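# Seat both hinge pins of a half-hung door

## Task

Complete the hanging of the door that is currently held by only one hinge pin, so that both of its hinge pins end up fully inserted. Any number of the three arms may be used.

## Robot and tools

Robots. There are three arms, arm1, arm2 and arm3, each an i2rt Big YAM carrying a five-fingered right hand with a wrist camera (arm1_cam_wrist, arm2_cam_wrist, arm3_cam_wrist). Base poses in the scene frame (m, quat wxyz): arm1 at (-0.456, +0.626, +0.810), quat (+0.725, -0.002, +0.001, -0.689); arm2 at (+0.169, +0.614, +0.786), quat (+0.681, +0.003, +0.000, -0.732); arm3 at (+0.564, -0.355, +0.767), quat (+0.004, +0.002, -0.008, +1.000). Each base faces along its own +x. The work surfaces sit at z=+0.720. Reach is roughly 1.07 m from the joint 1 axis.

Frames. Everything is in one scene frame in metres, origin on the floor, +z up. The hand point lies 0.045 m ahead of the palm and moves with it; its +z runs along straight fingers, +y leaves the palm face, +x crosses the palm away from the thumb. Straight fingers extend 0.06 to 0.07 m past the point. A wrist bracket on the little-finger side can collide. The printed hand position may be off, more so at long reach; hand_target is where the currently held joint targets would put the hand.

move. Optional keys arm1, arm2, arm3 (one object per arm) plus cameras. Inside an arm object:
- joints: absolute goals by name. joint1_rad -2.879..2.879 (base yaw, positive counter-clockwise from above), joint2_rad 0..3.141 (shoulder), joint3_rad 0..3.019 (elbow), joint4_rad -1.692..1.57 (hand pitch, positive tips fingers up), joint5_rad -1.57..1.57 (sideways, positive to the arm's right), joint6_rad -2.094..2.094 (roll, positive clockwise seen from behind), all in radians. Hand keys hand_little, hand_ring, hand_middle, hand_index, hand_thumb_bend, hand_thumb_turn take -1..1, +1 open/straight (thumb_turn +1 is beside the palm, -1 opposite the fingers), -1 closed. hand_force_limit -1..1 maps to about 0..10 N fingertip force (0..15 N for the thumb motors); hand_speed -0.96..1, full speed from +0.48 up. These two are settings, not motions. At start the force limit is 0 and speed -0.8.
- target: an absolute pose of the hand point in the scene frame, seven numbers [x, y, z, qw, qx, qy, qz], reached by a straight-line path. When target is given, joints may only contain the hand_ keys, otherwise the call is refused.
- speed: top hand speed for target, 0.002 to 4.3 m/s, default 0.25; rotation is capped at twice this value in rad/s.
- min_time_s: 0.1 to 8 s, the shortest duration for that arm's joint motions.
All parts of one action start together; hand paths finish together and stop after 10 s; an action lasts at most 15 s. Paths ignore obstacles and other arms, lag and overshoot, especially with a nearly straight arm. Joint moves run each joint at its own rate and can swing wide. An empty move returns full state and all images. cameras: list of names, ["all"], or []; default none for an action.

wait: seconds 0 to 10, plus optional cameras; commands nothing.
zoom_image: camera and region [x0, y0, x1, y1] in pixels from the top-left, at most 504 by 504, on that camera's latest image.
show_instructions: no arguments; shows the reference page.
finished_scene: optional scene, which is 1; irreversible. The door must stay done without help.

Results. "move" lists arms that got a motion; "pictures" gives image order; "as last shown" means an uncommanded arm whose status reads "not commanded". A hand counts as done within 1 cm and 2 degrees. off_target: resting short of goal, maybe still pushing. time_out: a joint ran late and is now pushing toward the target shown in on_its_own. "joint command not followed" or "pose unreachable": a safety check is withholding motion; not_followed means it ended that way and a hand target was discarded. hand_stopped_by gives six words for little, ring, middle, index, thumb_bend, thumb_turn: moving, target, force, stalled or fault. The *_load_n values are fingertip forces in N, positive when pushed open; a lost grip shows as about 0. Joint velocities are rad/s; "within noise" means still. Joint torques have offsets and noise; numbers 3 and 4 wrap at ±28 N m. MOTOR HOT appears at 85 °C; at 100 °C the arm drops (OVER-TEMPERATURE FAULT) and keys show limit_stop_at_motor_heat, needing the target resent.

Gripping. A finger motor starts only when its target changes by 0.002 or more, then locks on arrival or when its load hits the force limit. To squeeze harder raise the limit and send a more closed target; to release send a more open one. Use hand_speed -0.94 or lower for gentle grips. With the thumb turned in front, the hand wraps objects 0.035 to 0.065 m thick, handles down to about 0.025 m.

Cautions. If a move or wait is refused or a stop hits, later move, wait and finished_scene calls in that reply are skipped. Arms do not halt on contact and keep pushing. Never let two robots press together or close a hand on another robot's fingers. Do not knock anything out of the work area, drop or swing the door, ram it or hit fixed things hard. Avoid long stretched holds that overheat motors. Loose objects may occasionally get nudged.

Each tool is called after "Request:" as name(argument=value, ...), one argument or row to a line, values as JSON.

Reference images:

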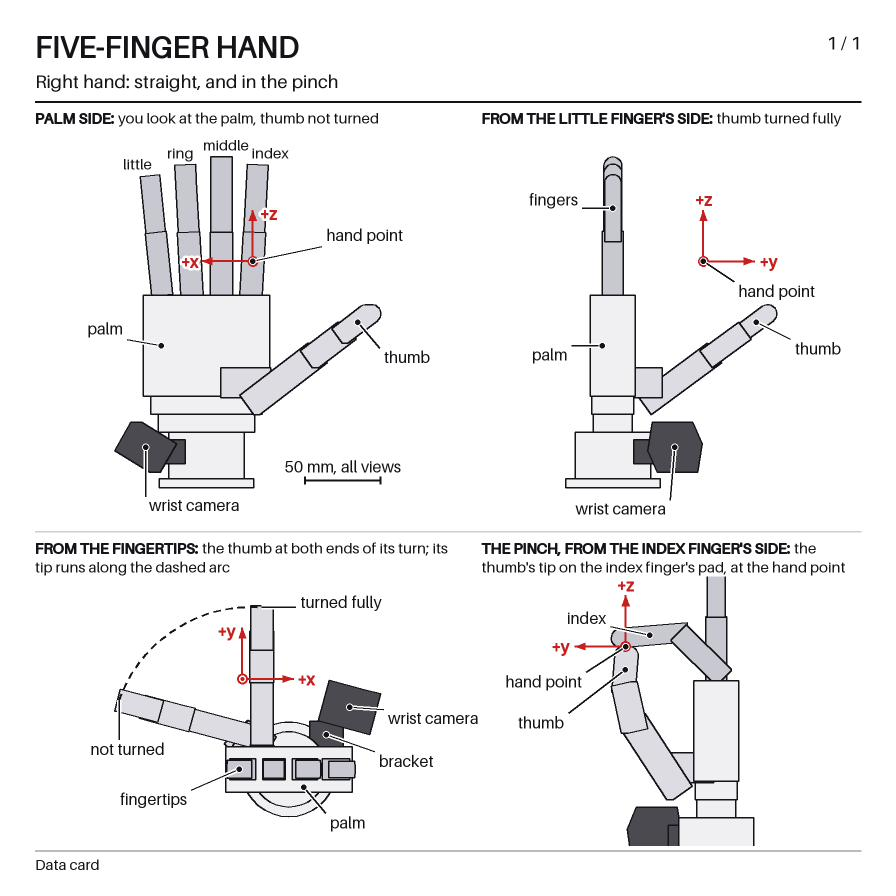

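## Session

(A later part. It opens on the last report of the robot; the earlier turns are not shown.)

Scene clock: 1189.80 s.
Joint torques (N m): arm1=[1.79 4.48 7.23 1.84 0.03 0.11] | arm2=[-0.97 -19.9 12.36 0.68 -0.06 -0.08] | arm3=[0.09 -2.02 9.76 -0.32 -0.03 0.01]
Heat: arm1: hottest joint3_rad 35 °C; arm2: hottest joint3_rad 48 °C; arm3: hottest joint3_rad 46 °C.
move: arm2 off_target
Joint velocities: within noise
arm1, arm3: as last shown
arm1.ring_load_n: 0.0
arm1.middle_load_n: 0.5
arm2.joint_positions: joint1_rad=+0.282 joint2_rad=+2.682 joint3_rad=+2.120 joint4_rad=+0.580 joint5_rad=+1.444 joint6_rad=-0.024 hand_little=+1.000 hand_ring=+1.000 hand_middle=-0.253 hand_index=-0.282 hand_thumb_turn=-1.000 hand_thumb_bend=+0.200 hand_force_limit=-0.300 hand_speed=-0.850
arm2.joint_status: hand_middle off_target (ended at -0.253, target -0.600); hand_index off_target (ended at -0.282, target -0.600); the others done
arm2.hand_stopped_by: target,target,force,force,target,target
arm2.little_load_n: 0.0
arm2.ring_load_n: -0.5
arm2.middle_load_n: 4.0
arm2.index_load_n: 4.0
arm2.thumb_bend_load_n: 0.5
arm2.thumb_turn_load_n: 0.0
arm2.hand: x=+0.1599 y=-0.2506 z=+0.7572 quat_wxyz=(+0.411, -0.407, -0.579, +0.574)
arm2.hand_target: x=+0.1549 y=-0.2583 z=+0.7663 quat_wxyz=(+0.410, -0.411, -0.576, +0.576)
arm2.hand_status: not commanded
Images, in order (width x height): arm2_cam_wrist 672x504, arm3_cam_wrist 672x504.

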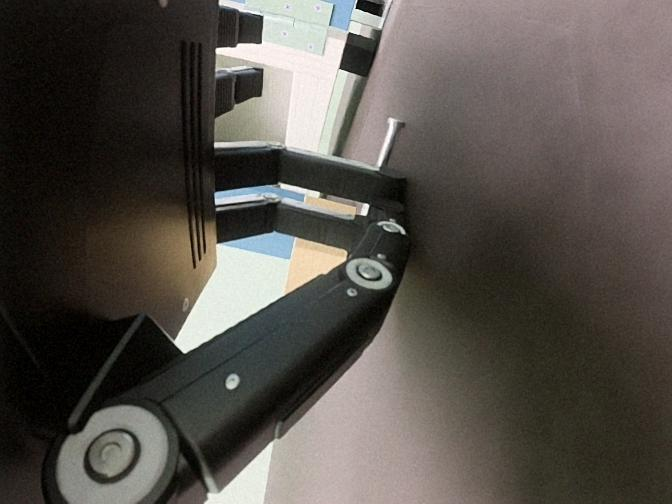

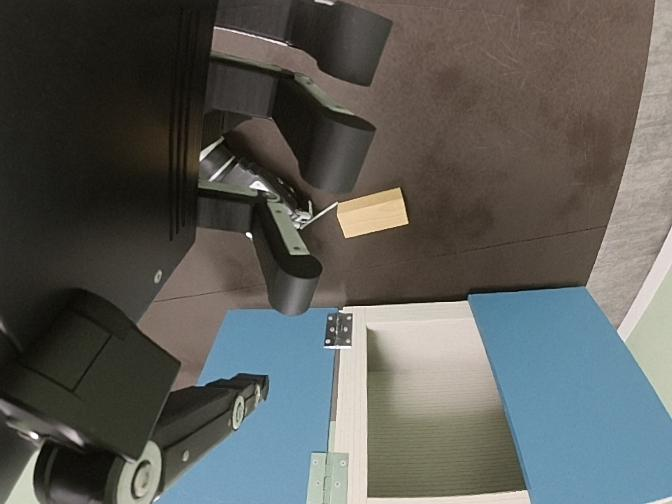

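Request:
move(
  arm2={"target": [0.155, -0.2583, 0.795, 0.4106, -0.4107, -0.5757, 0.5757], "speed": 0.06},
  cameras=["arm2_cam_wrist", "arm3_cam_wrist"],
)

Request:
zoom_image(
  camera="arm2_cam_wrist",
  region=[370, 90, 490, 210],
)

Request:
zoom_image(
  camera="arm3_cam_wrist",
  region=[260, 160, 350, 240],
)

Scene clock: 1212.27 s.
Joint torques (N m): arm1=[1.79 4.48 7.2 1.85 0.04 0.11] | arm2=[-0.79 -21.6 10.67 0.64 -0.01 -0.09] | arm3=[0.21 -2.02 9.73 -0.34 -0.03 0.01]
Heat: arm1: hottest joint3_rad 35 °C; arm2: hottest joint3_rad 47 °C; arm3: hottest joint3_rad 46 °C.
move: arm2 off_target
Joint velocities: within noise
arm1, arm3: as last shown
arm1.middle_load_n: 0.0
arm2.joint_positions: joint1_rad=+0.282 joint2_rad=+2.661 joint3_rad=+2.120 joint4_rad=+0.555 joint5_rad=+1.443 joint6_rad=-0.028 hand_little=+1.000 hand_ring=+1.000 hand_middle=-0.253 hand_index=-0.282 hand_thumb_turn=-1.000 hand_thumb_bend=+0.200 hand_force_limit=-0.300 hand_speed=-0.850
arm2.joint_status: not commanded
arm2.hand_stopped_by: target,target,force,force,target,target
arm2.little_load_n: 0.0
arm2.ring_load_n: 0.0
arm2.middle_load_n: 4.0
arm2.index_load_n: 4.0
arm2.thumb_bend_load_n: 0.5
arm2.thumb_turn_load_n: 0.0
arm2.hand: x=+0.1601 y=-0.2522 z=+0.7714 quat_wxyz=(+0.413, -0.405, -0.581, +0.572)
arm2.hand_target: x=+0.1549 y=-0.2580 z=+0.7951 quat_wxyz=(+0.410, -0.411, -0.575, +0.576)
arm2.hand_status: off_target (0.025 m and 1.0 deg from the pose sent, 0.039 m and 0.6 deg at the start)
arm3.middle_load_n: -0.5
Images, in order (width x height): arm2_cam_wrist 672x504, arm3_cam_wrist 672x504.

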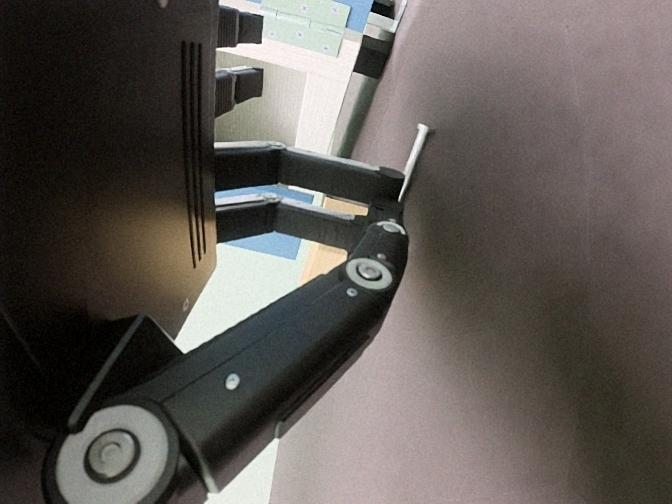

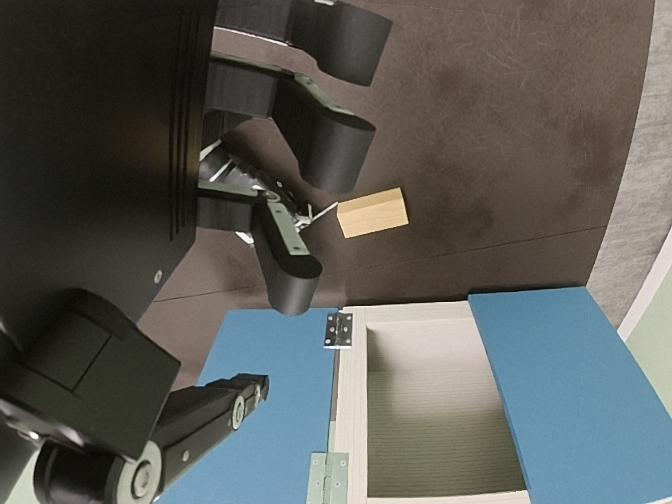

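Scaled by 4.200 from the camera's image (finer frame: 960x720).

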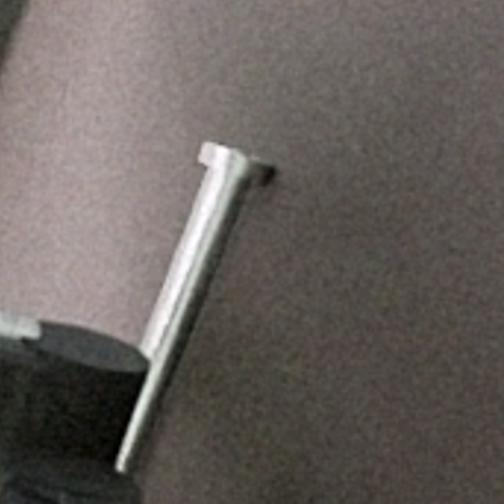

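Scaled by 5.600 from the camera's image (finer frame: 960x720).

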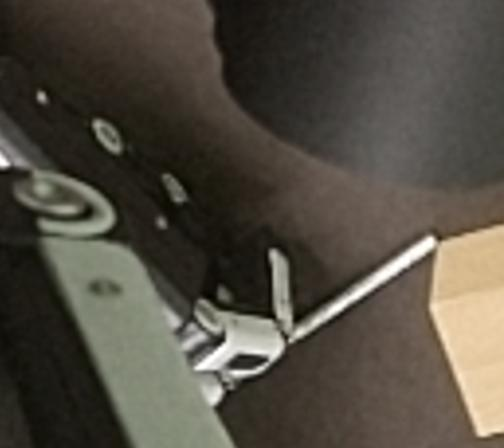

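Request:
move(
  arm3={"joints": {"hand_speed": 0.4, "hand_index": 1, "hand_ring": 1, "hand_little": 1, "joint1_rad": -0.25}, "min_time_s": 1.5},
  cameras=["arm3_cam_wrist"],
)

Request:
zoom_image(
  camera="arm3_cam_wrist",
  region=[250, 120, 450, 270],
)

Scene clock: 1279.37 s.
Joint torques (N m): arm1=[1.79 4.48 7.21 1.84 0.03 0.11] | arm2=[-0.97 -21.77 10.52 0.7 0 -0.09] | arm3=[0.15 -2.02 9.73 -0.32 -0.02 0.01]
Heat: arm1: hottest joint3_rad 35 °C; arm2: hottest joint3_rad 45 °C; arm3: hottest joint3_rad 47 °C.
move: arm3 done
Joint velocities: within noise
arm1, arm2: as last shown
arm2.middle_load_n: 3.5
arm2.index_load_n: 3.5
arm2.hand_target: x=+0.1549 y=-0.2580 z=+0.7951 quat_wxyz=(+0.411, -0.411, -0.575, +0.576)
arm3.joint_positions: joint1_rad=-0.242 joint2_rad=+0.864 joint3_rad=+1.059 joint4_rad=-1.687 joint5_rad=-0.023 joint6_rad=+2.041 hand_little=+1.000 hand_ring=+1.000 hand_middle=+1.000 hand_index=+1.000 hand_thumb_turn=+1.000 hand_thumb_bend=+1.000 hand_force_limit=+0.000 hand_speed=+0.400
arm3.joint_status: all done
arm3.hand_stopped_by: target,target,target,target,target,target
arm3.little_load_n: 0.0
arm3.ring_load_n: 0.0
arm3.middle_load_n: 0.0
arm3.index_load_n: 0.0
arm3.thumb_bend_load_n: 0.0
arm3.thumb_turn_load_n: 0.0
arm3.hand: x=+0.2852 y=-0.3337 z=+1.0435 quat_wxyz=(+0.009, +0.935, -0.351, -0.043)
arm3.hand_target: x=+0.2800 y=-0.3301 z=+1.0638 quat_wxyz=(+0.012, +0.931, -0.358, -0.063)
arm3.hand_status: not commanded
Images, in order (width x height): arm3_cam_wrist 672x504.

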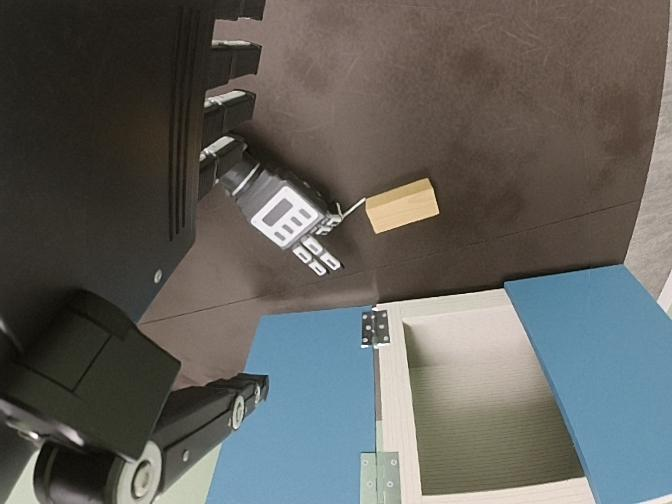

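Scaled by 2.520 from the camera's image (finer frame: 960x720).

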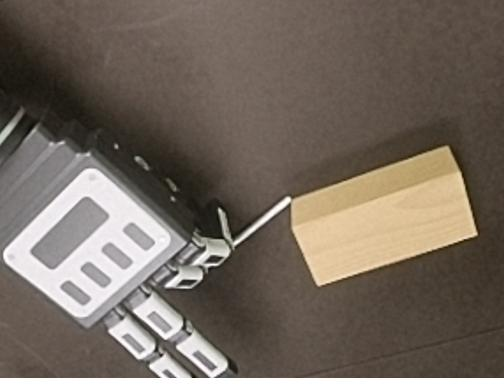

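Request:
zoom_image(
  camera="arm3_cam_wrist",
  region=[315, 185, 385, 245],
)

Scaled by 7.200 from the camera's image (finer frame: 960x720).

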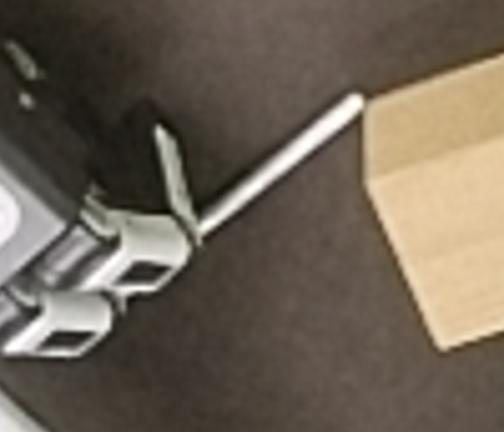

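Request:
move(
  cameras=["arm2_cam_wrist"],
)

Request:
zoom_image(
  camera="arm2_cam_wrist",
  region=[230, 0, 430, 150],
)

Scene clock: 1300.83 s.
Joint torques (N m): arm1=[1.79 4.54 7.21 1.87 0.04 0.11] | arm2=[-0.91 -21.77 10.54 0.75 -0.01 -0.08] | arm3=[0.09 -2.02 9.74 -0.34 -0.02 0.01]
Heat: arm1: hottest joint3_rad 35 °C; arm2: hottest joint3_rad 45 °C; arm3: hottest joint3_rad 47 °C.
Joint velocities: within noise
arm1.joint_positions: joint1_rad=+0.540 joint2_rad=+0.643 joint3_rad=+1.569 joint4_rad=-1.489 joint5_rad=+0.222 joint6_rad=-1.308 hand_little=+1.000 hand_ring=+1.000 hand_middle=+1.000 hand_index=+1.000 hand_thumb_turn=+1.000 hand_thumb_bend=+1.000 hand_force_limit=+0.000 hand_speed=-0.800
arm1.joint_status: not commanded
arm1.hand_stopped_by: target,target,target,target,target,target
arm1.little_load_n: 0.0
arm1.ring_load_n: 0.0
arm1.middle_load_n: 0.0
arm1.index_load_n: 0.0
arm1.thumb_bend_load_n: 0.0
arm1.thumb_turn_load_n: 0.0
arm1.hand: x=-0.4302 y=+0.4273 z=+1.3542 quat_wxyz=(+0.261, +0.677, -0.549, +0.414) (m; scene frame)
arm1.hand_target: x=-0.4304 y=+0.4313 z=+1.3581 quat_wxyz=(+0.258, +0.677, -0.548, +0.418) (m; scene frame)
arm1.hand_status: not commanded
arm2.joint_positions: joint1_rad=+0.282 joint2_rad=+2.661 joint3_rad=+2.120 joint4_rad=+0.555 joint5_rad=+1.443 joint6_rad=-0.028 hand_little=+1.000 hand_ring=+1.000 hand_middle=-0.253 hand_index=-0.282 hand_thumb_turn=-1.000 hand_thumb_bend=+0.200 hand_force_limit=-0.300 hand_speed=-0.850
arm2.joint_status: not commanded
arm2.hand_stopped_by: target,target,force,force,target,target
arm2.little_load_n: 0.0
arm2.ring_load_n: 0.0
arm2.middle_load_n: 4.0
arm2.index_load_n: 4.0
arm2.thumb_bend_load_n: 0.5
arm2.thumb_turn_load_n: 0.0
arm2.hand: x=+0.1601 y=-0.2522 z=+0.7714 quat_wxyz=(+0.413, -0.405, -0.581, +0.572) (m; scene frame)
arm2.hand_target: x=+0.1549 y=-0.2580 z=+0.7951 quat_wxyz=(+0.411, -0.411, -0.575, +0.576) (m; scene frame)
arm2.hand_status: not commanded
arm3.joint_positions: joint1_rad=-0.242 joint2_rad=+0.864 joint3_rad=+1.059 joint4_rad=-1.687 joint5_rad=-0.023 joint6_rad=+2.041 hand_little=+1.000 hand_ring=+1.000 hand_middle=+1.000 hand_index=+1.000 hand_thumb_turn=+1.000 hand_thumb_bend=+1.000 hand_force_limit=+0.000 hand_speed=+0.400
arm3.joint_status: all done
arm3.hand_stopped_by: target,target,target,target,target,target
arm3.little_load_n: 0.0
arm3.ring_load_n: 0.0
arm3.middle_load_n: 0.0
arm3.index_load_n: 0.0
arm3.thumb_bend_load_n: 0.0
arm3.thumb_turn_load_n: 0.0
arm3.hand: x=+0.2852 y=-0.3337 z=+1.0435 quat_wxyz=(+0.009, +0.935, -0.351, -0.043) (m; scene frame)
arm3.hand_target: x=+0.2800 y=-0.3301 z=+1.0638 quat_wxyz=(+0.012, +0.931, -0.358, -0.063) (m; scene frame)
arm3.hand_status: not commanded
pictures: arm2_cam_wrist
Images, in order (width x height): arm2_cam_wrist 672x504.

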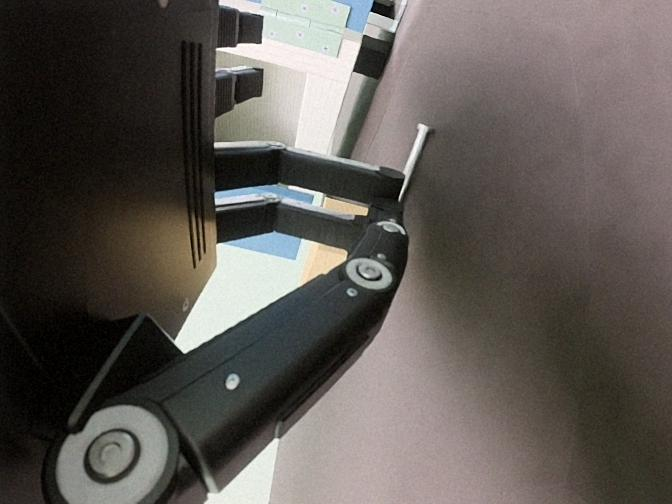

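Scaled by 2.520 from the camera's image (finer frame: 960x720).

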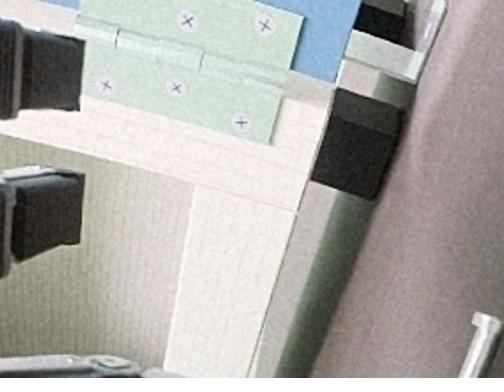

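Request:
move(
  arm2={"joints": {"hand_speed": -0.3, "hand_index": 0.3, "hand_middle": 0.3, "joint6_rad": -0.13}, "min_time_s": 2},
  cameras=["arm2_cam_wrist", "arm3_cam_wrist"],
)

Request:
zoom_image(
  camera="arm2_cam_wrist",
  region=[370, 90, 490, 210],
)

Request:
zoom_image(
  camera="arm3_cam_wrist",
  region=[305, 175, 389, 247],
)

Scene clock: 1373.80 s.
Joint torques (N m): arm1=[1.73 4.48 7.21 1.83 0.03 0.11] | arm2=[-0.85 -21.83 10.59 0.68 -0.01 -0.09] | arm3=[0.09 -2.02 9.7 -0.31 -0.02 0.02]
Heat: arm1: hottest joint3_rad 36 °C; arm2: hottest joint3_rad 45 °C; arm3: hottest joint3_rad 47 °C.
move: arm2 done
Joint velocities: within noise
arm1, arm3: as last shown
arm2.joint_positions: joint1_rad=+0.282 joint2_rad=+2.661 joint3_rad=+2.120 joint4_rad=+0.555 joint5_rad=+1.443 joint6_rad=-0.117 hand_little=+1.000 hand_ring=+1.000 hand_middle=+0.300 hand_index=+0.300 hand_thumb_turn=-1.000 hand_thumb_bend=+0.200 hand_force_limit=-0.300 hand_speed=-0.300
arm2.joint_status: all done
arm2.hand_stopped_by: target,target,target,target,target,target
arm2.little_load_n: -0.5
arm2.ring_load_n: 0.0
arm2.middle_load_n: 0.0
arm2.index_load_n: 0.0
arm2.thumb_bend_load_n: 0.0
arm2.thumb_turn_load_n: 0.0
arm2.hand: x=+0.1583 y=-0.2470 z=+0.7690 quat_wxyz=(+0.438, -0.379, -0.599, +0.553)
arm2.hand_target: x=+0.1531 y=-0.2526 z=+0.7925 quat_wxyz=(+0.436, -0.384, -0.594, +0.556)
arm2.hand_status: not commanded
arm3.thumb_bend_load_n: -0.5
Images, in order (width x height): arm2_cam_wrist 672x504, arm3_cam_wrist 672x504.

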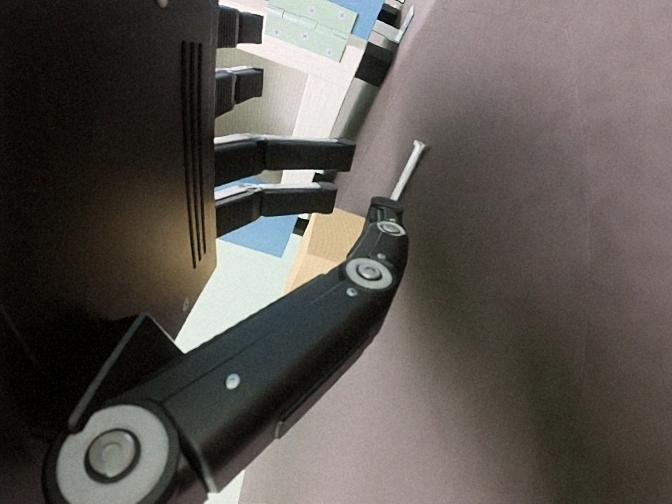

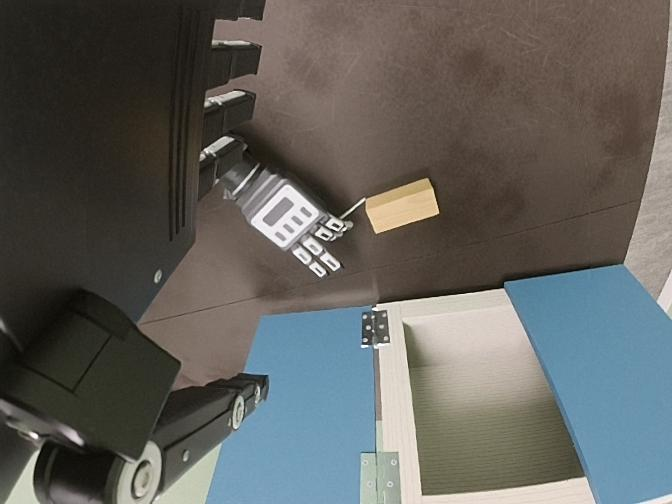

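Scaled by 4.200 from the camera's image (finer frame: 960x720).

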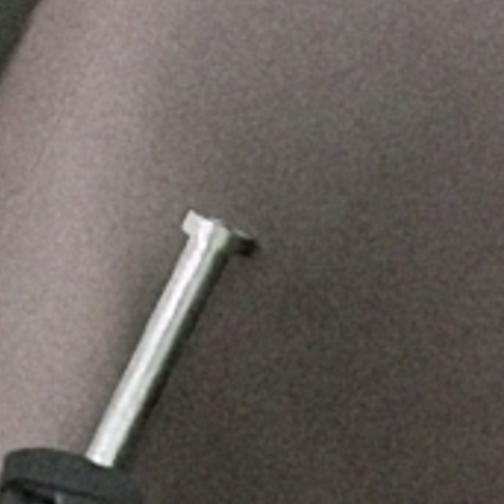

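Scaled by 6.000 from the camera's image (finer frame: 960x720).

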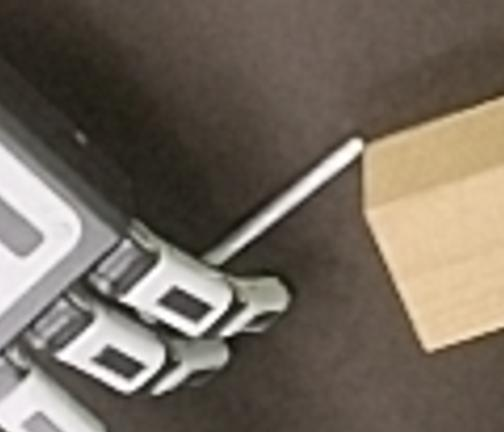

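Request:
move(
  arm2={"target": [0.1385, -0.2530, 0.757, 0.436, -0.384, -0.594, 0.556], "speed": 0.05},
  cameras=["arm2_cam_wrist", "arm3_cam_wrist"],
)

Request:
zoom_image(
  camera="arm2_cam_wrist",
  region=[340, 110, 460, 230],
)

Request:
zoom_image(
  camera="arm3_cam_wrist",
  region=[305, 175, 389, 247],
)

Scene clock: 1385.20 s.
Joint torques (N m): arm1=[1.79 4.48 7.21 1.84 0.04 0.11] | arm2=[-1.03 -18.32 10.96 1.59 -0.08 0.1] | arm3=[0.09 -2.02 9.73 -0.32 -0.02 0.01]
Heat: arm1: hottest joint3_rad 36 °C; arm2: hottest joint3_rad 45 °C; arm3: hottest joint3_rad 47 °C.
move: arm2 off_target
Joint velocities: within noise
arm1, arm3: as last shown
arm1.thumb_turn_load_n: -0.5
arm2.joint_positions: joint1_rad=+0.264 joint2_rad=+2.661 joint3_rad=+2.120 joint4_rad=+0.555 joint5_rad=+1.426 joint6_rad=-0.117 hand_little=+1.000 hand_ring=+1.000 hand_middle=+0.300 hand_index=+0.300 hand_thumb_turn=-1.000 hand_thumb_bend=+0.200 hand_force_limit=-0.300 hand_speed=-0.300
arm2.joint_status: not commanded
arm2.hand_stopped_by: target,target,target,target,target,target
arm2.little_load_n: 0.0
arm2.ring_load_n: 0.0
arm2.middle_load_n: 0.0
arm2.index_load_n: 0.0
arm2.thumb_bend_load_n: 0.0
arm2.thumb_turn_load_n: 0.0
arm2.hand: x=+0.1447 y=-0.2497 z=+0.7689 quat_wxyz=(+0.438, -0.378, -0.599, +0.553)
arm2.hand_target: x=+0.1385 y=-0.2524 z=+0.7573 quat_wxyz=(+0.436, -0.384, -0.595, +0.556)
arm2.hand_status: off_target (0.014 m and 0.9 deg from the pose sent, 0.024 m and 0.9 deg at the start)
arm3.middle_load_n: 0.5
arm3.thumb_bend_load_n: 0.0
Images, in order (width x height): arm2_cam_wrist 672x504, arm3_cam_wrist 672x504.

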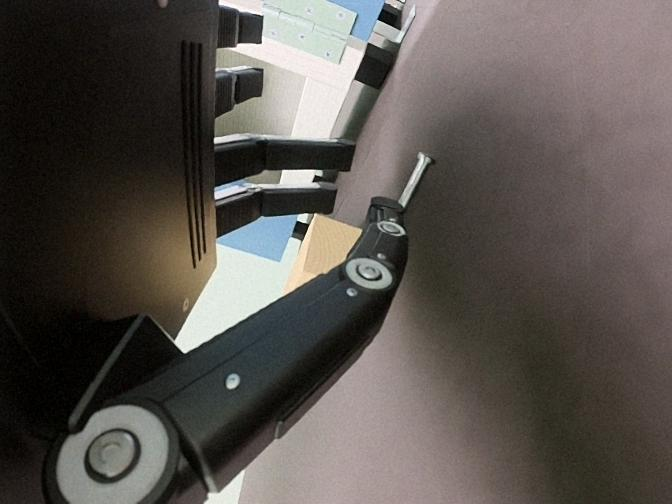

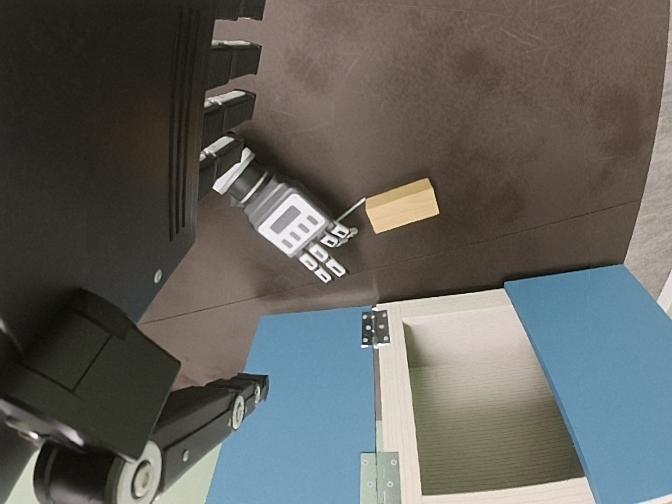

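Scaled by 4.200 from the camera's image (finer frame: 960x720).

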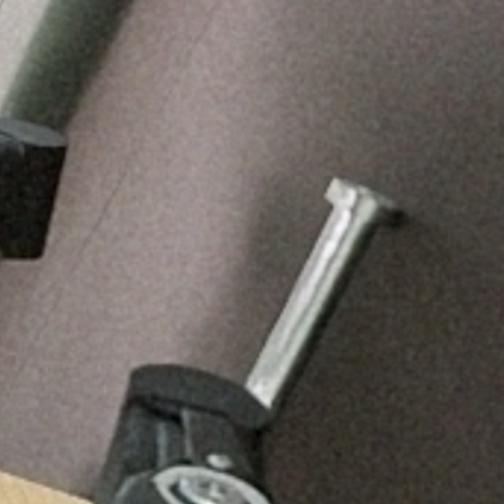

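Scaled by 6.000 from the camera's image (finer frame: 960x720).

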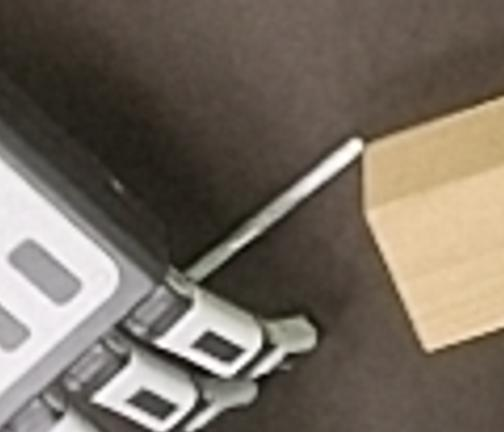

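Request:
move(
  arm2={"target": [0.1385, -0.2530, 0.748, 0.436, -0.384, -0.594, 0.556], "speed": 0.04},
  cameras=["arm2_cam_wrist", "arm3_cam_wrist"],
)

Request:
zoom_image(
  camera="arm2_cam_wrist",
  region=[340, 110, 460, 230],
)

Scene clock: 1391.93 s.
Joint torques (N m): arm1=[1.79 4.54 7.2 1.84 0.04 0.11] | arm2=[-1.08 -18.26 11.62 1.63 -0.07 0.11] | arm3=[0.09 -2.02 9.73 -0.35 -0.01 0.01]
Heat: arm1: hottest joint3_rad 36 °C; arm2: hottest joint3_rad 45 °C; arm3: hottest joint3_rad 47 °C.
move: arm2 off_target
Joint velocities: within noise
arm1, arm3: as last shown
arm1.thumb_turn_load_n: 0.0
arm2.joint_positions: joint1_rad=+0.264 joint2_rad=+2.679 joint3_rad=+2.120 joint4_rad=+0.561 joint5_rad=+1.426 joint6_rad=-0.117 hand_little=+1.000 hand_ring=+1.000 hand_middle=+0.300 hand_index=+0.300 hand_thumb_turn=-1.000 hand_thumb_bend=+0.200 hand_force_limit=-0.300 hand_speed=-0.300
arm2.joint_status: not commanded
arm2.hand_stopped_by: target,target,target,target,target,target
arm2.little_load_n: 0.0
arm2.ring_load_n: 0.0
arm2.middle_load_n: 0.0
arm2.index_load_n: 0.0
arm2.thumb_bend_load_n: 0.0
arm2.thumb_turn_load_n: 0.0
arm2.hand: x=+0.1443 y=-0.2474 z=+0.7550 quat_wxyz=(+0.441, -0.375, -0.601, +0.550)
arm2.hand_target: x=+0.1385 y=-0.2524 z=+0.7482 quat_wxyz=(+0.436, -0.384, -0.595, +0.556)
arm2.hand_status: off_target (0.011 m and 1.6 deg from the pose sent, 0.022 m and 0.9 deg at the start)
arm3.middle_load_n: 0.0
Images, in order (width x height): arm2_cam_wrist 672x504, arm3_cam_wrist 672x504.

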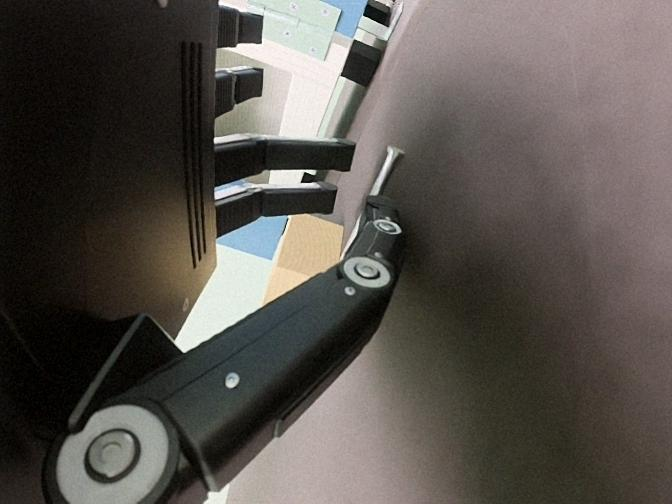

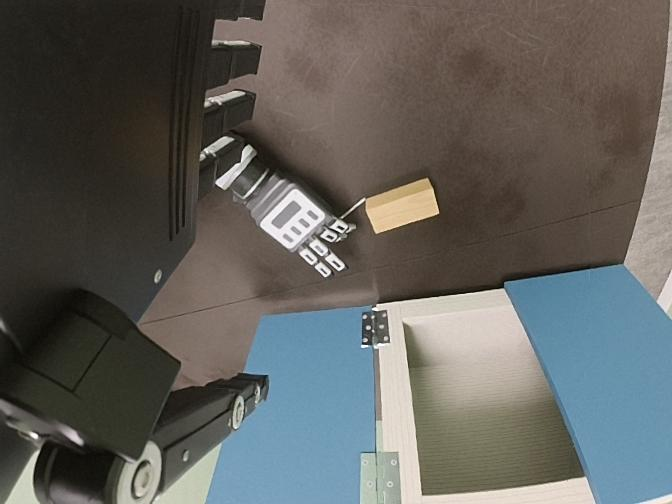

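Scaled by 4.200 from the camera's image (finer frame: 960x720).

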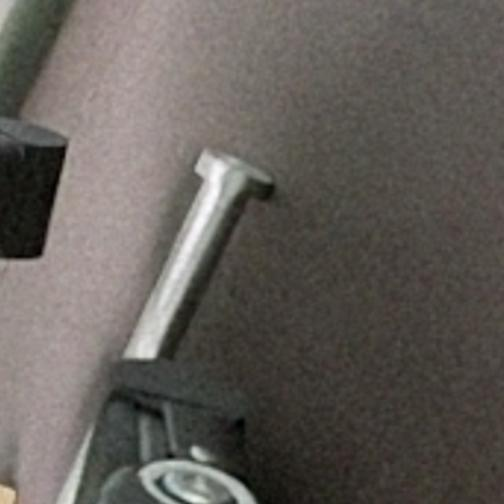

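Request:
move(
  arm2={"joints": {"hand_speed": -0.85, "hand_force_limit": -0.3, "hand_index": -0.61, "hand_middle": -0.61}},
  cameras=["arm2_cam_wrist", "arm3_cam_wrist"],
)

Request:
zoom_image(
  camera="arm2_cam_wrist",
  region=[340, 110, 460, 230],
)

Request:
zoom_image(
  camera="arm3_cam_wrist",
  region=[305, 175, 389, 247],
)

Scene clock: 1402.07 s.
Joint torques (N m): arm1=[1.79 4.48 7.21 1.84 0.03 0.11] | arm2=[-1.03 -18.43 11.15 1.29 -0.07 0.11] | arm3=[0.09 -1.96 9.73 -0.35 -0.02 0.01]
Heat: arm1: hottest joint3_rad 36 °C; arm2: hottest joint3_rad 45 °C; arm3: hottest joint3_rad 48 °C.
move: arm2 off_target
Joint velocities: within noise
arm1, arm3: as last shown
arm2.joint_positions: joint1_rad=+0.263 joint2_rad=+2.679 joint3_rad=+2.126 joint4_rad=+0.572 joint5_rad=+1.425 joint6_rad=-0.117 hand_little=+1.000 hand_ring=+1.000 hand_middle=-0.254 hand_index=-0.282 hand_thumb_turn=-1.000 hand_thumb_bend=+0.200 hand_force_limit=-0.300 hand_speed=-0.850
arm2.joint_status: hand_middle off_target (ended at -0.254, target -0.610); hand_index off_target (ended at -0.282, target -0.610); the others done
arm2.hand_stopped_by: target,target,force,force,target,target
arm2.little_load_n: 0.0
arm2.ring_load_n: 0.0
arm2.middle_load_n: 4.0
arm2.index_load_n: 3.5
arm2.thumb_bend_load_n: 1.0
arm2.thumb_turn_load_n: 0.0
arm2.hand: x=+0.1441 y=-0.2496 z=+0.7589 quat_wxyz=(+0.437, -0.380, -0.598, +0.554)
arm2.hand_target: x=+0.1386 y=-0.2524 z=+0.7481 quat_wxyz=(+0.436, -0.384, -0.595, +0.556)
arm2.hand_status: not commanded
Images, in order (width x height): arm2_cam_wrist 672x504, arm3_cam_wrist 672x504.

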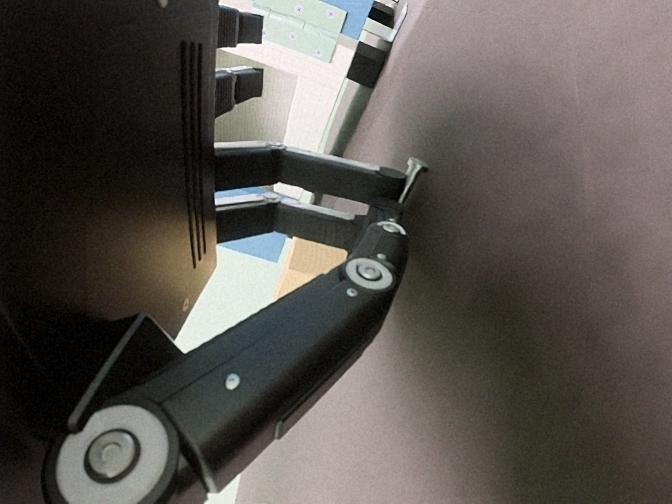

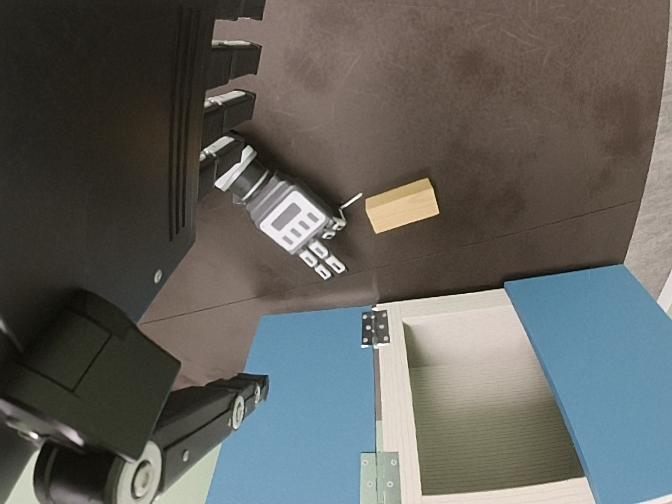

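Scaled by 4.200 from the camera's image (finer frame: 960x720).

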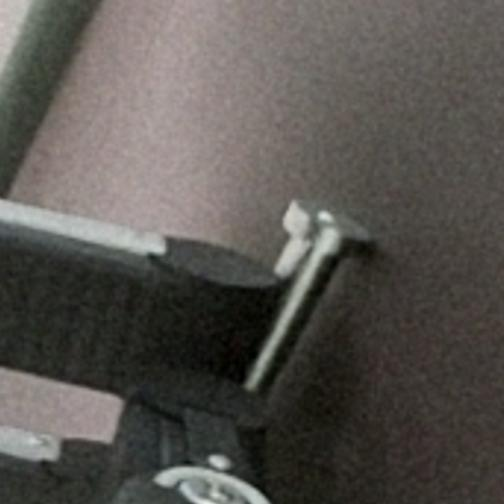

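Scaled by 6.000 from the camera's image (finer frame: 960x720).

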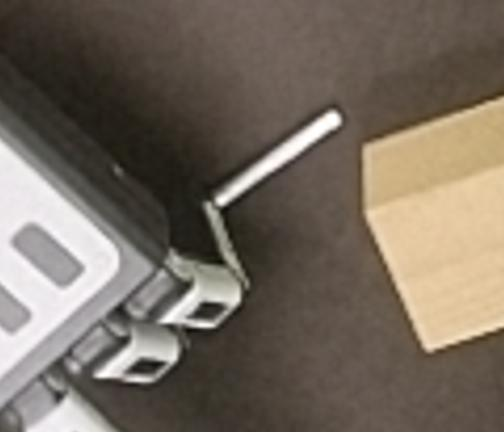

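Request:
move(
  arm2={"target": [0.1385, -0.2530, 0.795, 0.436, -0.384, -0.594, 0.556], "speed": 0.05},
)

Request:
move(
  arm2={"joints": {"hand_speed": -0.5, "hand_index": -0.15, "hand_middle": -0.12}},
  cameras=["arm2_cam_wrist", "arm3_cam_wrist"],
)

Request:
zoom_image(
  camera="arm2_cam_wrist",
  region=[340, 110, 460, 230],
)

Request:
zoom_image(
  camera="arm3_cam_wrist",
  region=[305, 175, 389, 247],
)

Scene clock: 1449.93 s.
Joint torques (N m): arm1=[1.73 4.48 7.21 1.84 0.03 0.11] | arm2=[-0.91 -21.77 8.98 0.73 -0.05 -0.02] | arm3=[0.03 -1.96 9.72 -0.32 -0.01 0.01]
Heat: arm1: hottest joint3_rad 36 °C; arm2: hottest joint3_rad 45 °C; arm3: hottest joint3_rad 48 °C.
move: arm2 off_target
Joint velocities: within noise
arm1, arm3: as last shown
arm2.joint_positions: joint1_rad=+0.263 joint2_rad=+2.647 joint3_rad=+2.122 joint4_rad=+0.550 joint5_rad=+1.425 joint6_rad=-0.117 hand_little=+1.000 hand_ring=+1.000 hand_middle=-0.254 hand_index=-0.282 hand_thumb_turn=-1.000 hand_thumb_bend=+0.200 hand_force_limit=-0.300 hand_speed=-0.850
arm2.joint_status: not commanded
arm2.hand_stopped_by: target,target,force,force,target,target
arm2.little_load_n: 0.0
arm2.ring_load_n: 0.0
arm2.middle_load_n: 4.0
arm2.index_load_n: 3.5
arm2.thumb_bend_load_n: 0.5
arm2.thumb_turn_load_n: 0.0
arm2.hand: x=+0.1445 y=-0.2520 z=+0.7809 quat_wxyz=(+0.436, -0.382, -0.596, +0.556)
arm2.hand_target: x=+0.1386 y=-0.2530 z=+0.7948 quat_wxyz=(+0.436, -0.384, -0.594, +0.556)
arm2.hand_status: off_target (0.015 m and 0.4 deg from the pose sent, 0.037 m and 0.7 deg at the start)
arm3.middle_load_n: -0.5
arm3.thumb_bend_load_n: -0.5
pictures: none

Scene clock: 1450.50 s.
Joint torques (N m): arm1=[1.79 4.54 7.21 1.84 0.03 0.11] | arm2=[-0.97 -21.89 8.92 0.68 -0.03 -0.03] | arm3=[0.09 -2.08 9.72 -0.31 -0.02 0.01]
Heat: arm1: hottest joint3_rad 36 °C; arm2: hottest joint3_rad 45 °C; arm3: hottest joint3_rad 48 °C.
move: arm2 done
Joint velocities: within noise
arm1, arm3: as last shown
arm2.joint_positions: joint1_rad=+0.263 joint2_rad=+2.647 joint3_rad=+2.122 joint4_rad=+0.550 joint5_rad=+1.425 joint6_rad=-0.117 hand_little=+1.000 hand_ring=+1.000 hand_middle=-0.120 hand_index=-0.150 hand_thumb_turn=-1.000 hand_thumb_bend=+0.200 hand_force_limit=-0.300 hand_speed=-0.500
arm2.joint_status: all done
arm2.hand_stopped_by: target,target,target,target,target,target
arm2.little_load_n: 0.0
arm2.ring_load_n: -0.5
arm2.middle_load_n: 0.0
arm2.index_load_n: 0.0
arm2.thumb_bend_load_n: 0.5
arm2.thumb_turn_load_n: 0.0
arm2.hand: x=+0.1445 y=-0.2520 z=+0.7809 quat_wxyz=(+0.436, -0.382, -0.596, +0.556)
arm2.hand_target: x=+0.1386 y=-0.2530 z=+0.7948 quat_wxyz=(+0.436, -0.384, -0.594, +0.556)
arm2.hand_status: not commanded
arm3.middle_load_n: 0.0
arm3.thumb_bend_load_n: 0.0
Images, in order (width x height): arm2_cam_wrist 672x504, arm3_cam_wrist 672x504.

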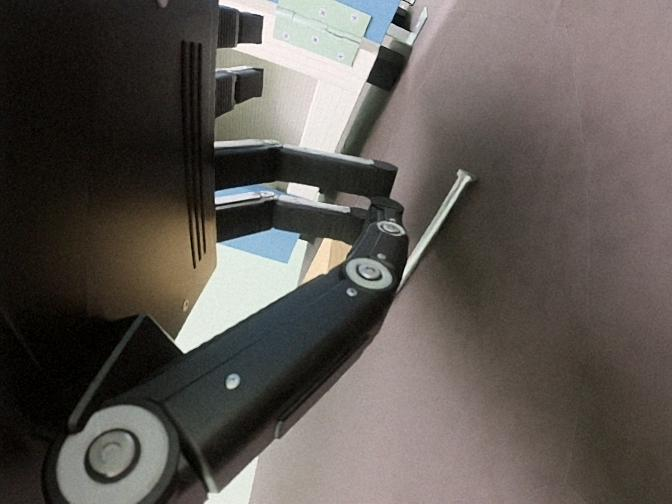

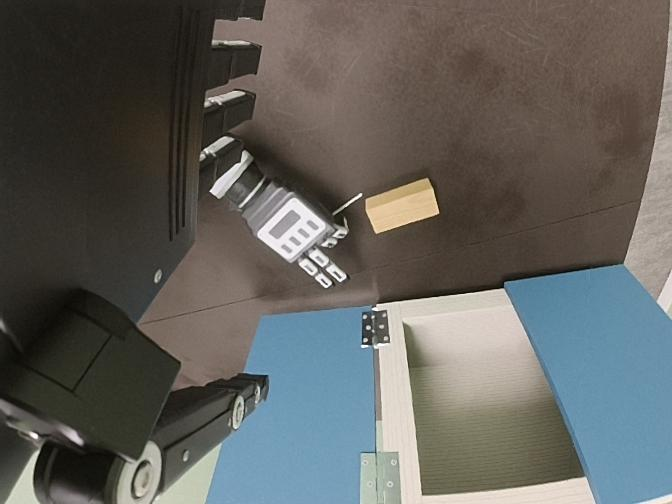

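Scaled by 4.200 from the camera's image (finer frame: 960x720).

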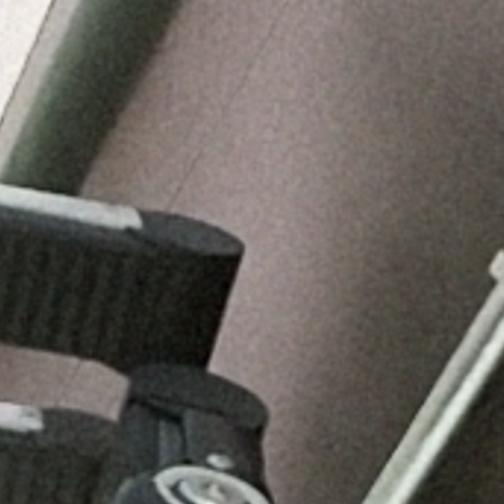

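Scaled by 6.000 from the camera's image (finer frame: 960x720).

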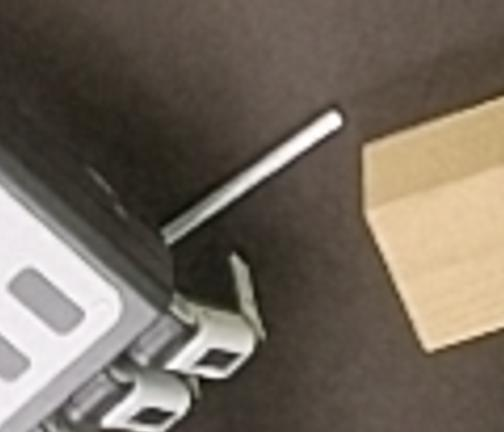

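Request:
move(
  arm2={"target": [0.1380, -0.2555, 0.758, 0.436, -0.384, -0.594, 0.556], "speed": 0.04},
  cameras=["arm2_cam_wrist"],
)

Request:
zoom_image(
  camera="arm2_cam_wrist",
  region=[370, 130, 490, 250],
)

Scene clock: 1496.00 s.
Joint torques (N m): arm1=[1.73 4.48 7.2 1.84 0.03 0.11] | arm2=[-1.14 -18.61 11.93 1.43 -0.08 0.09] | arm3=[0.09 -2.02 9.74 -0.34 -0.02 0.01]
Heat: arm1: hottest joint3_rad 36 °C; arm2: hottest joint3_rad 44 °C; arm3: hottest joint3_rad 48 °C.
move: arm2 done
Joint velocities: within noise
arm1, arm3: as last shown
arm2.joint_positions: joint1_rad=+0.263 joint2_rad=+2.670 joint3_rad=+2.122 joint4_rad=+0.550 joint5_rad=+1.425 joint6_rad=-0.117 hand_little=+1.000 hand_ring=+1.000 hand_middle=-0.120 hand_index=-0.150 hand_thumb_turn=-1.000 hand_thumb_bend=+0.200 hand_force_limit=-0.300 hand_speed=-0.500
arm2.joint_status: not commanded
arm2.hand_stopped_by: target,target,target,target,target,target
arm2.little_load_n: 0.0
arm2.ring_load_n: 0.0
arm2.middle_load_n: 0.0
arm2.index_load_n: 0.0
arm2.thumb_bend_load_n: 0.0
arm2.thumb_turn_load_n: 0.0
arm2.hand: x=+0.1440 y=-0.2488 z=+0.7618 quat_wxyz=(+0.441, -0.375, -0.602, +0.550)
arm2.hand_target: x=+0.1380 y=-0.2549 z=+0.7582 quat_wxyz=(+0.436, -0.384, -0.594, +0.556)
arm2.hand_status: done (0.010 m and 1.6 deg from the pose sent, 0.024 m and 0.4 deg at the start)
Images, in order (width x height): arm2_cam_wrist 672x504.

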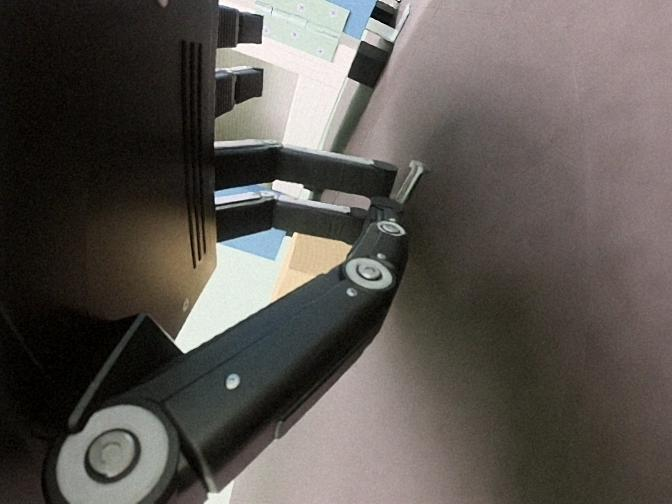

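Scaled by 4.200 from the camera's image (finer frame: 960x720).

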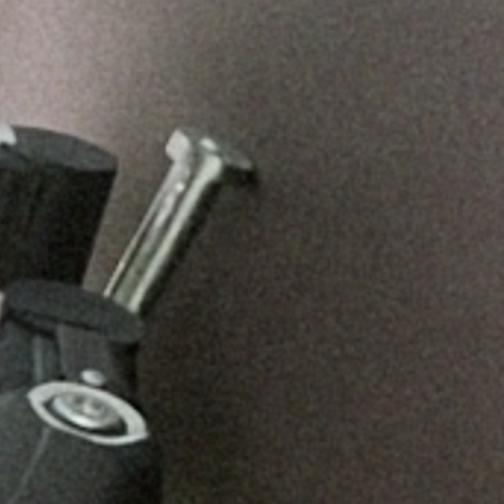

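Request:
move(
  arm2={"target": [0.1380, -0.2560, 0.747, 0.438, -0.381, -0.596, 0.554], "speed": 0.04},
  cameras=["arm2_cam_wrist", "arm3_cam_wrist"],
)

Request:
zoom_image(
  camera="arm2_cam_wrist",
  region=[340, 110, 460, 230],
)

Request:
zoom_image(
  camera="arm3_cam_wrist",
  region=[305, 175, 389, 247],
)

Scene clock: 1510.17 s.
Joint torques (N m): arm1=[1.79 4.48 7.21 1.83 0.04 0.11] | arm2=[-1.03 -18.02 12.53 1.47 -0.06 0.07] | arm3=[0.15 -2.02 9.72 -0.34 -0.02 0.01]
Heat: arm1: hottest joint3_rad 36 °C; arm2: hottest joint3_rad 45 °C; arm3: hottest joint3_rad 48 °C.
move: arm2 off_target
Joint velocities: within noise
arm1.joint_positions: joint1_rad=+0.540 joint2_rad=+0.643 joint3_rad=+1.569 joint4_rad=-1.489 joint5_rad=+0.222 joint6_rad=-1.308 hand_little=+1.000 hand_ring=+1.000 hand_middle=+1.000 hand_index=+1.000 hand_thumb_turn=+1.000 hand_thumb_bend=+1.000 hand_force_limit=+0.000 hand_speed=-0.800
arm1.joint_status: not commanded
arm1.hand_stopped_by: target,target,target,target,target,target
arm1.little_load_n: 0.0
arm1.ring_load_n: 0.0
arm1.middle_load_n: 0.0
arm1.index_load_n: 0.0
arm1.thumb_bend_load_n: 0.0
arm1.thumb_turn_load_n: 0.0
arm1.hand: x=-0.4302 y=+0.4273 z=+1.3542 quat_wxyz=(+0.261, +0.677, -0.549, +0.414)
arm1.hand_target: x=-0.4304 y=+0.4313 z=+1.3581 quat_wxyz=(+0.258, +0.677, -0.548, +0.418)
arm1.hand_status: not commanded
arm2.joint_positions: joint1_rad=+0.263 joint2_rad=+2.678 joint3_rad=+2.127 joint4_rad=+0.551 joint5_rad=+1.422 joint6_rad=-0.117 hand_little=+1.000 hand_ring=+1.000 hand_middle=-0.120 hand_index=-0.150 hand_thumb_turn=-1.000 hand_thumb_bend=+0.200 hand_force_limit=-0.300 hand_speed=-0.500
arm2.joint_status: not commanded
arm2.hand_stopped_by: target,target,target,target,target,target
arm2.little_load_n: -0.5
arm2.ring_load_n: 0.0
arm2.middle_load_n: 0.0
arm2.index_load_n: 0.5
arm2.thumb_bend_load_n: 0.0
arm2.thumb_turn_load_n: 0.0
arm2.hand: x=+0.1439 y=-0.2495 z=+0.7581 quat_wxyz=(+0.441, -0.374, -0.602, +0.551)
arm2.hand_target: x=+0.1379 y=-0.2551 z=+0.7472 quat_wxyz=(+0.438, -0.381, -0.597, +0.554)
arm2.hand_status: off_target (0.014 m and 1.2 deg from the pose sent, 0.017 m and 1.1 deg at the start)
arm3.joint_positions: joint1_rad=-0.242 joint2_rad=+0.864 joint3_rad=+1.059 joint4_rad=-1.687 joint5_rad=-0.023 joint6_rad=+2.041 hand_little=+1.000 hand_ring=+1.000 hand_middle=+1.000 hand_index=+1.000 hand_thumb_turn=+1.000 hand_thumb_bend=+1.000 hand_force_limit=+0.000 hand_speed=+0.400
arm3.joint_status: not commanded
arm3.hand_stopped_by: target,target,target,target,target,target
arm3.little_load_n: 0.0
arm3.ring_load_n: 0.0
arm3.middle_load_n: 0.0
arm3.index_load_n: 0.0
arm3.thumb_bend_load_n: 0.0
arm3.thumb_turn_load_n: 0.0
arm3.hand: x=+0.2852 y=-0.3337 z=+1.0435 quat_wxyz=(+0.009, +0.935, -0.351, -0.043)
arm3.hand_target: x=+0.2800 y=-0.3301 z=+1.0638 quat_wxyz=(+0.012, +0.931, -0.358, -0.063)
arm3.hand_status: not commanded
Images, in order (width x height): arm2_cam_wrist 672x504, arm3_cam_wrist 672x504.

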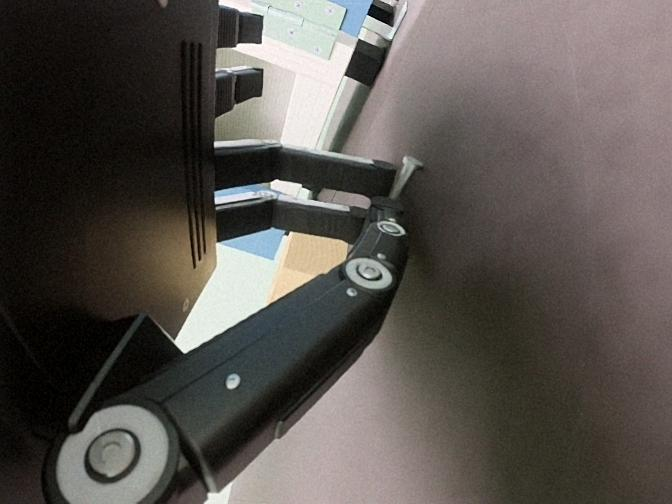

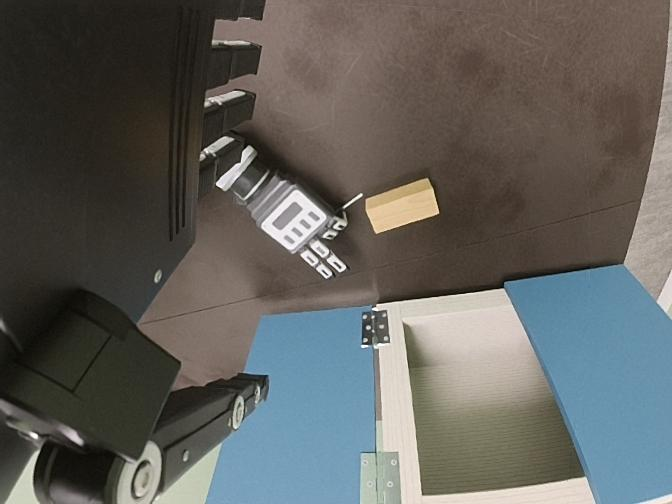

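Scaled by 4.200 from the camera's image (finer frame: 960x720).

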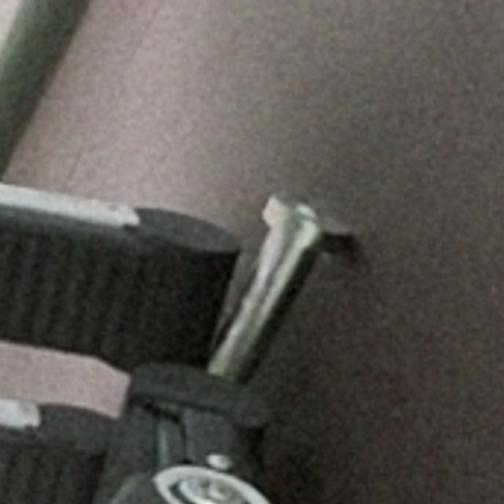

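Scaled by 6.000 from the camera's image (finer frame: 960x720).

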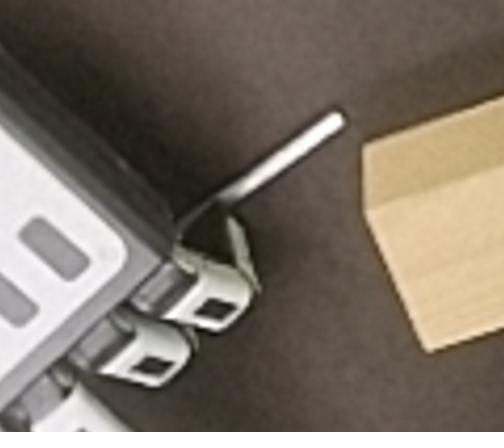

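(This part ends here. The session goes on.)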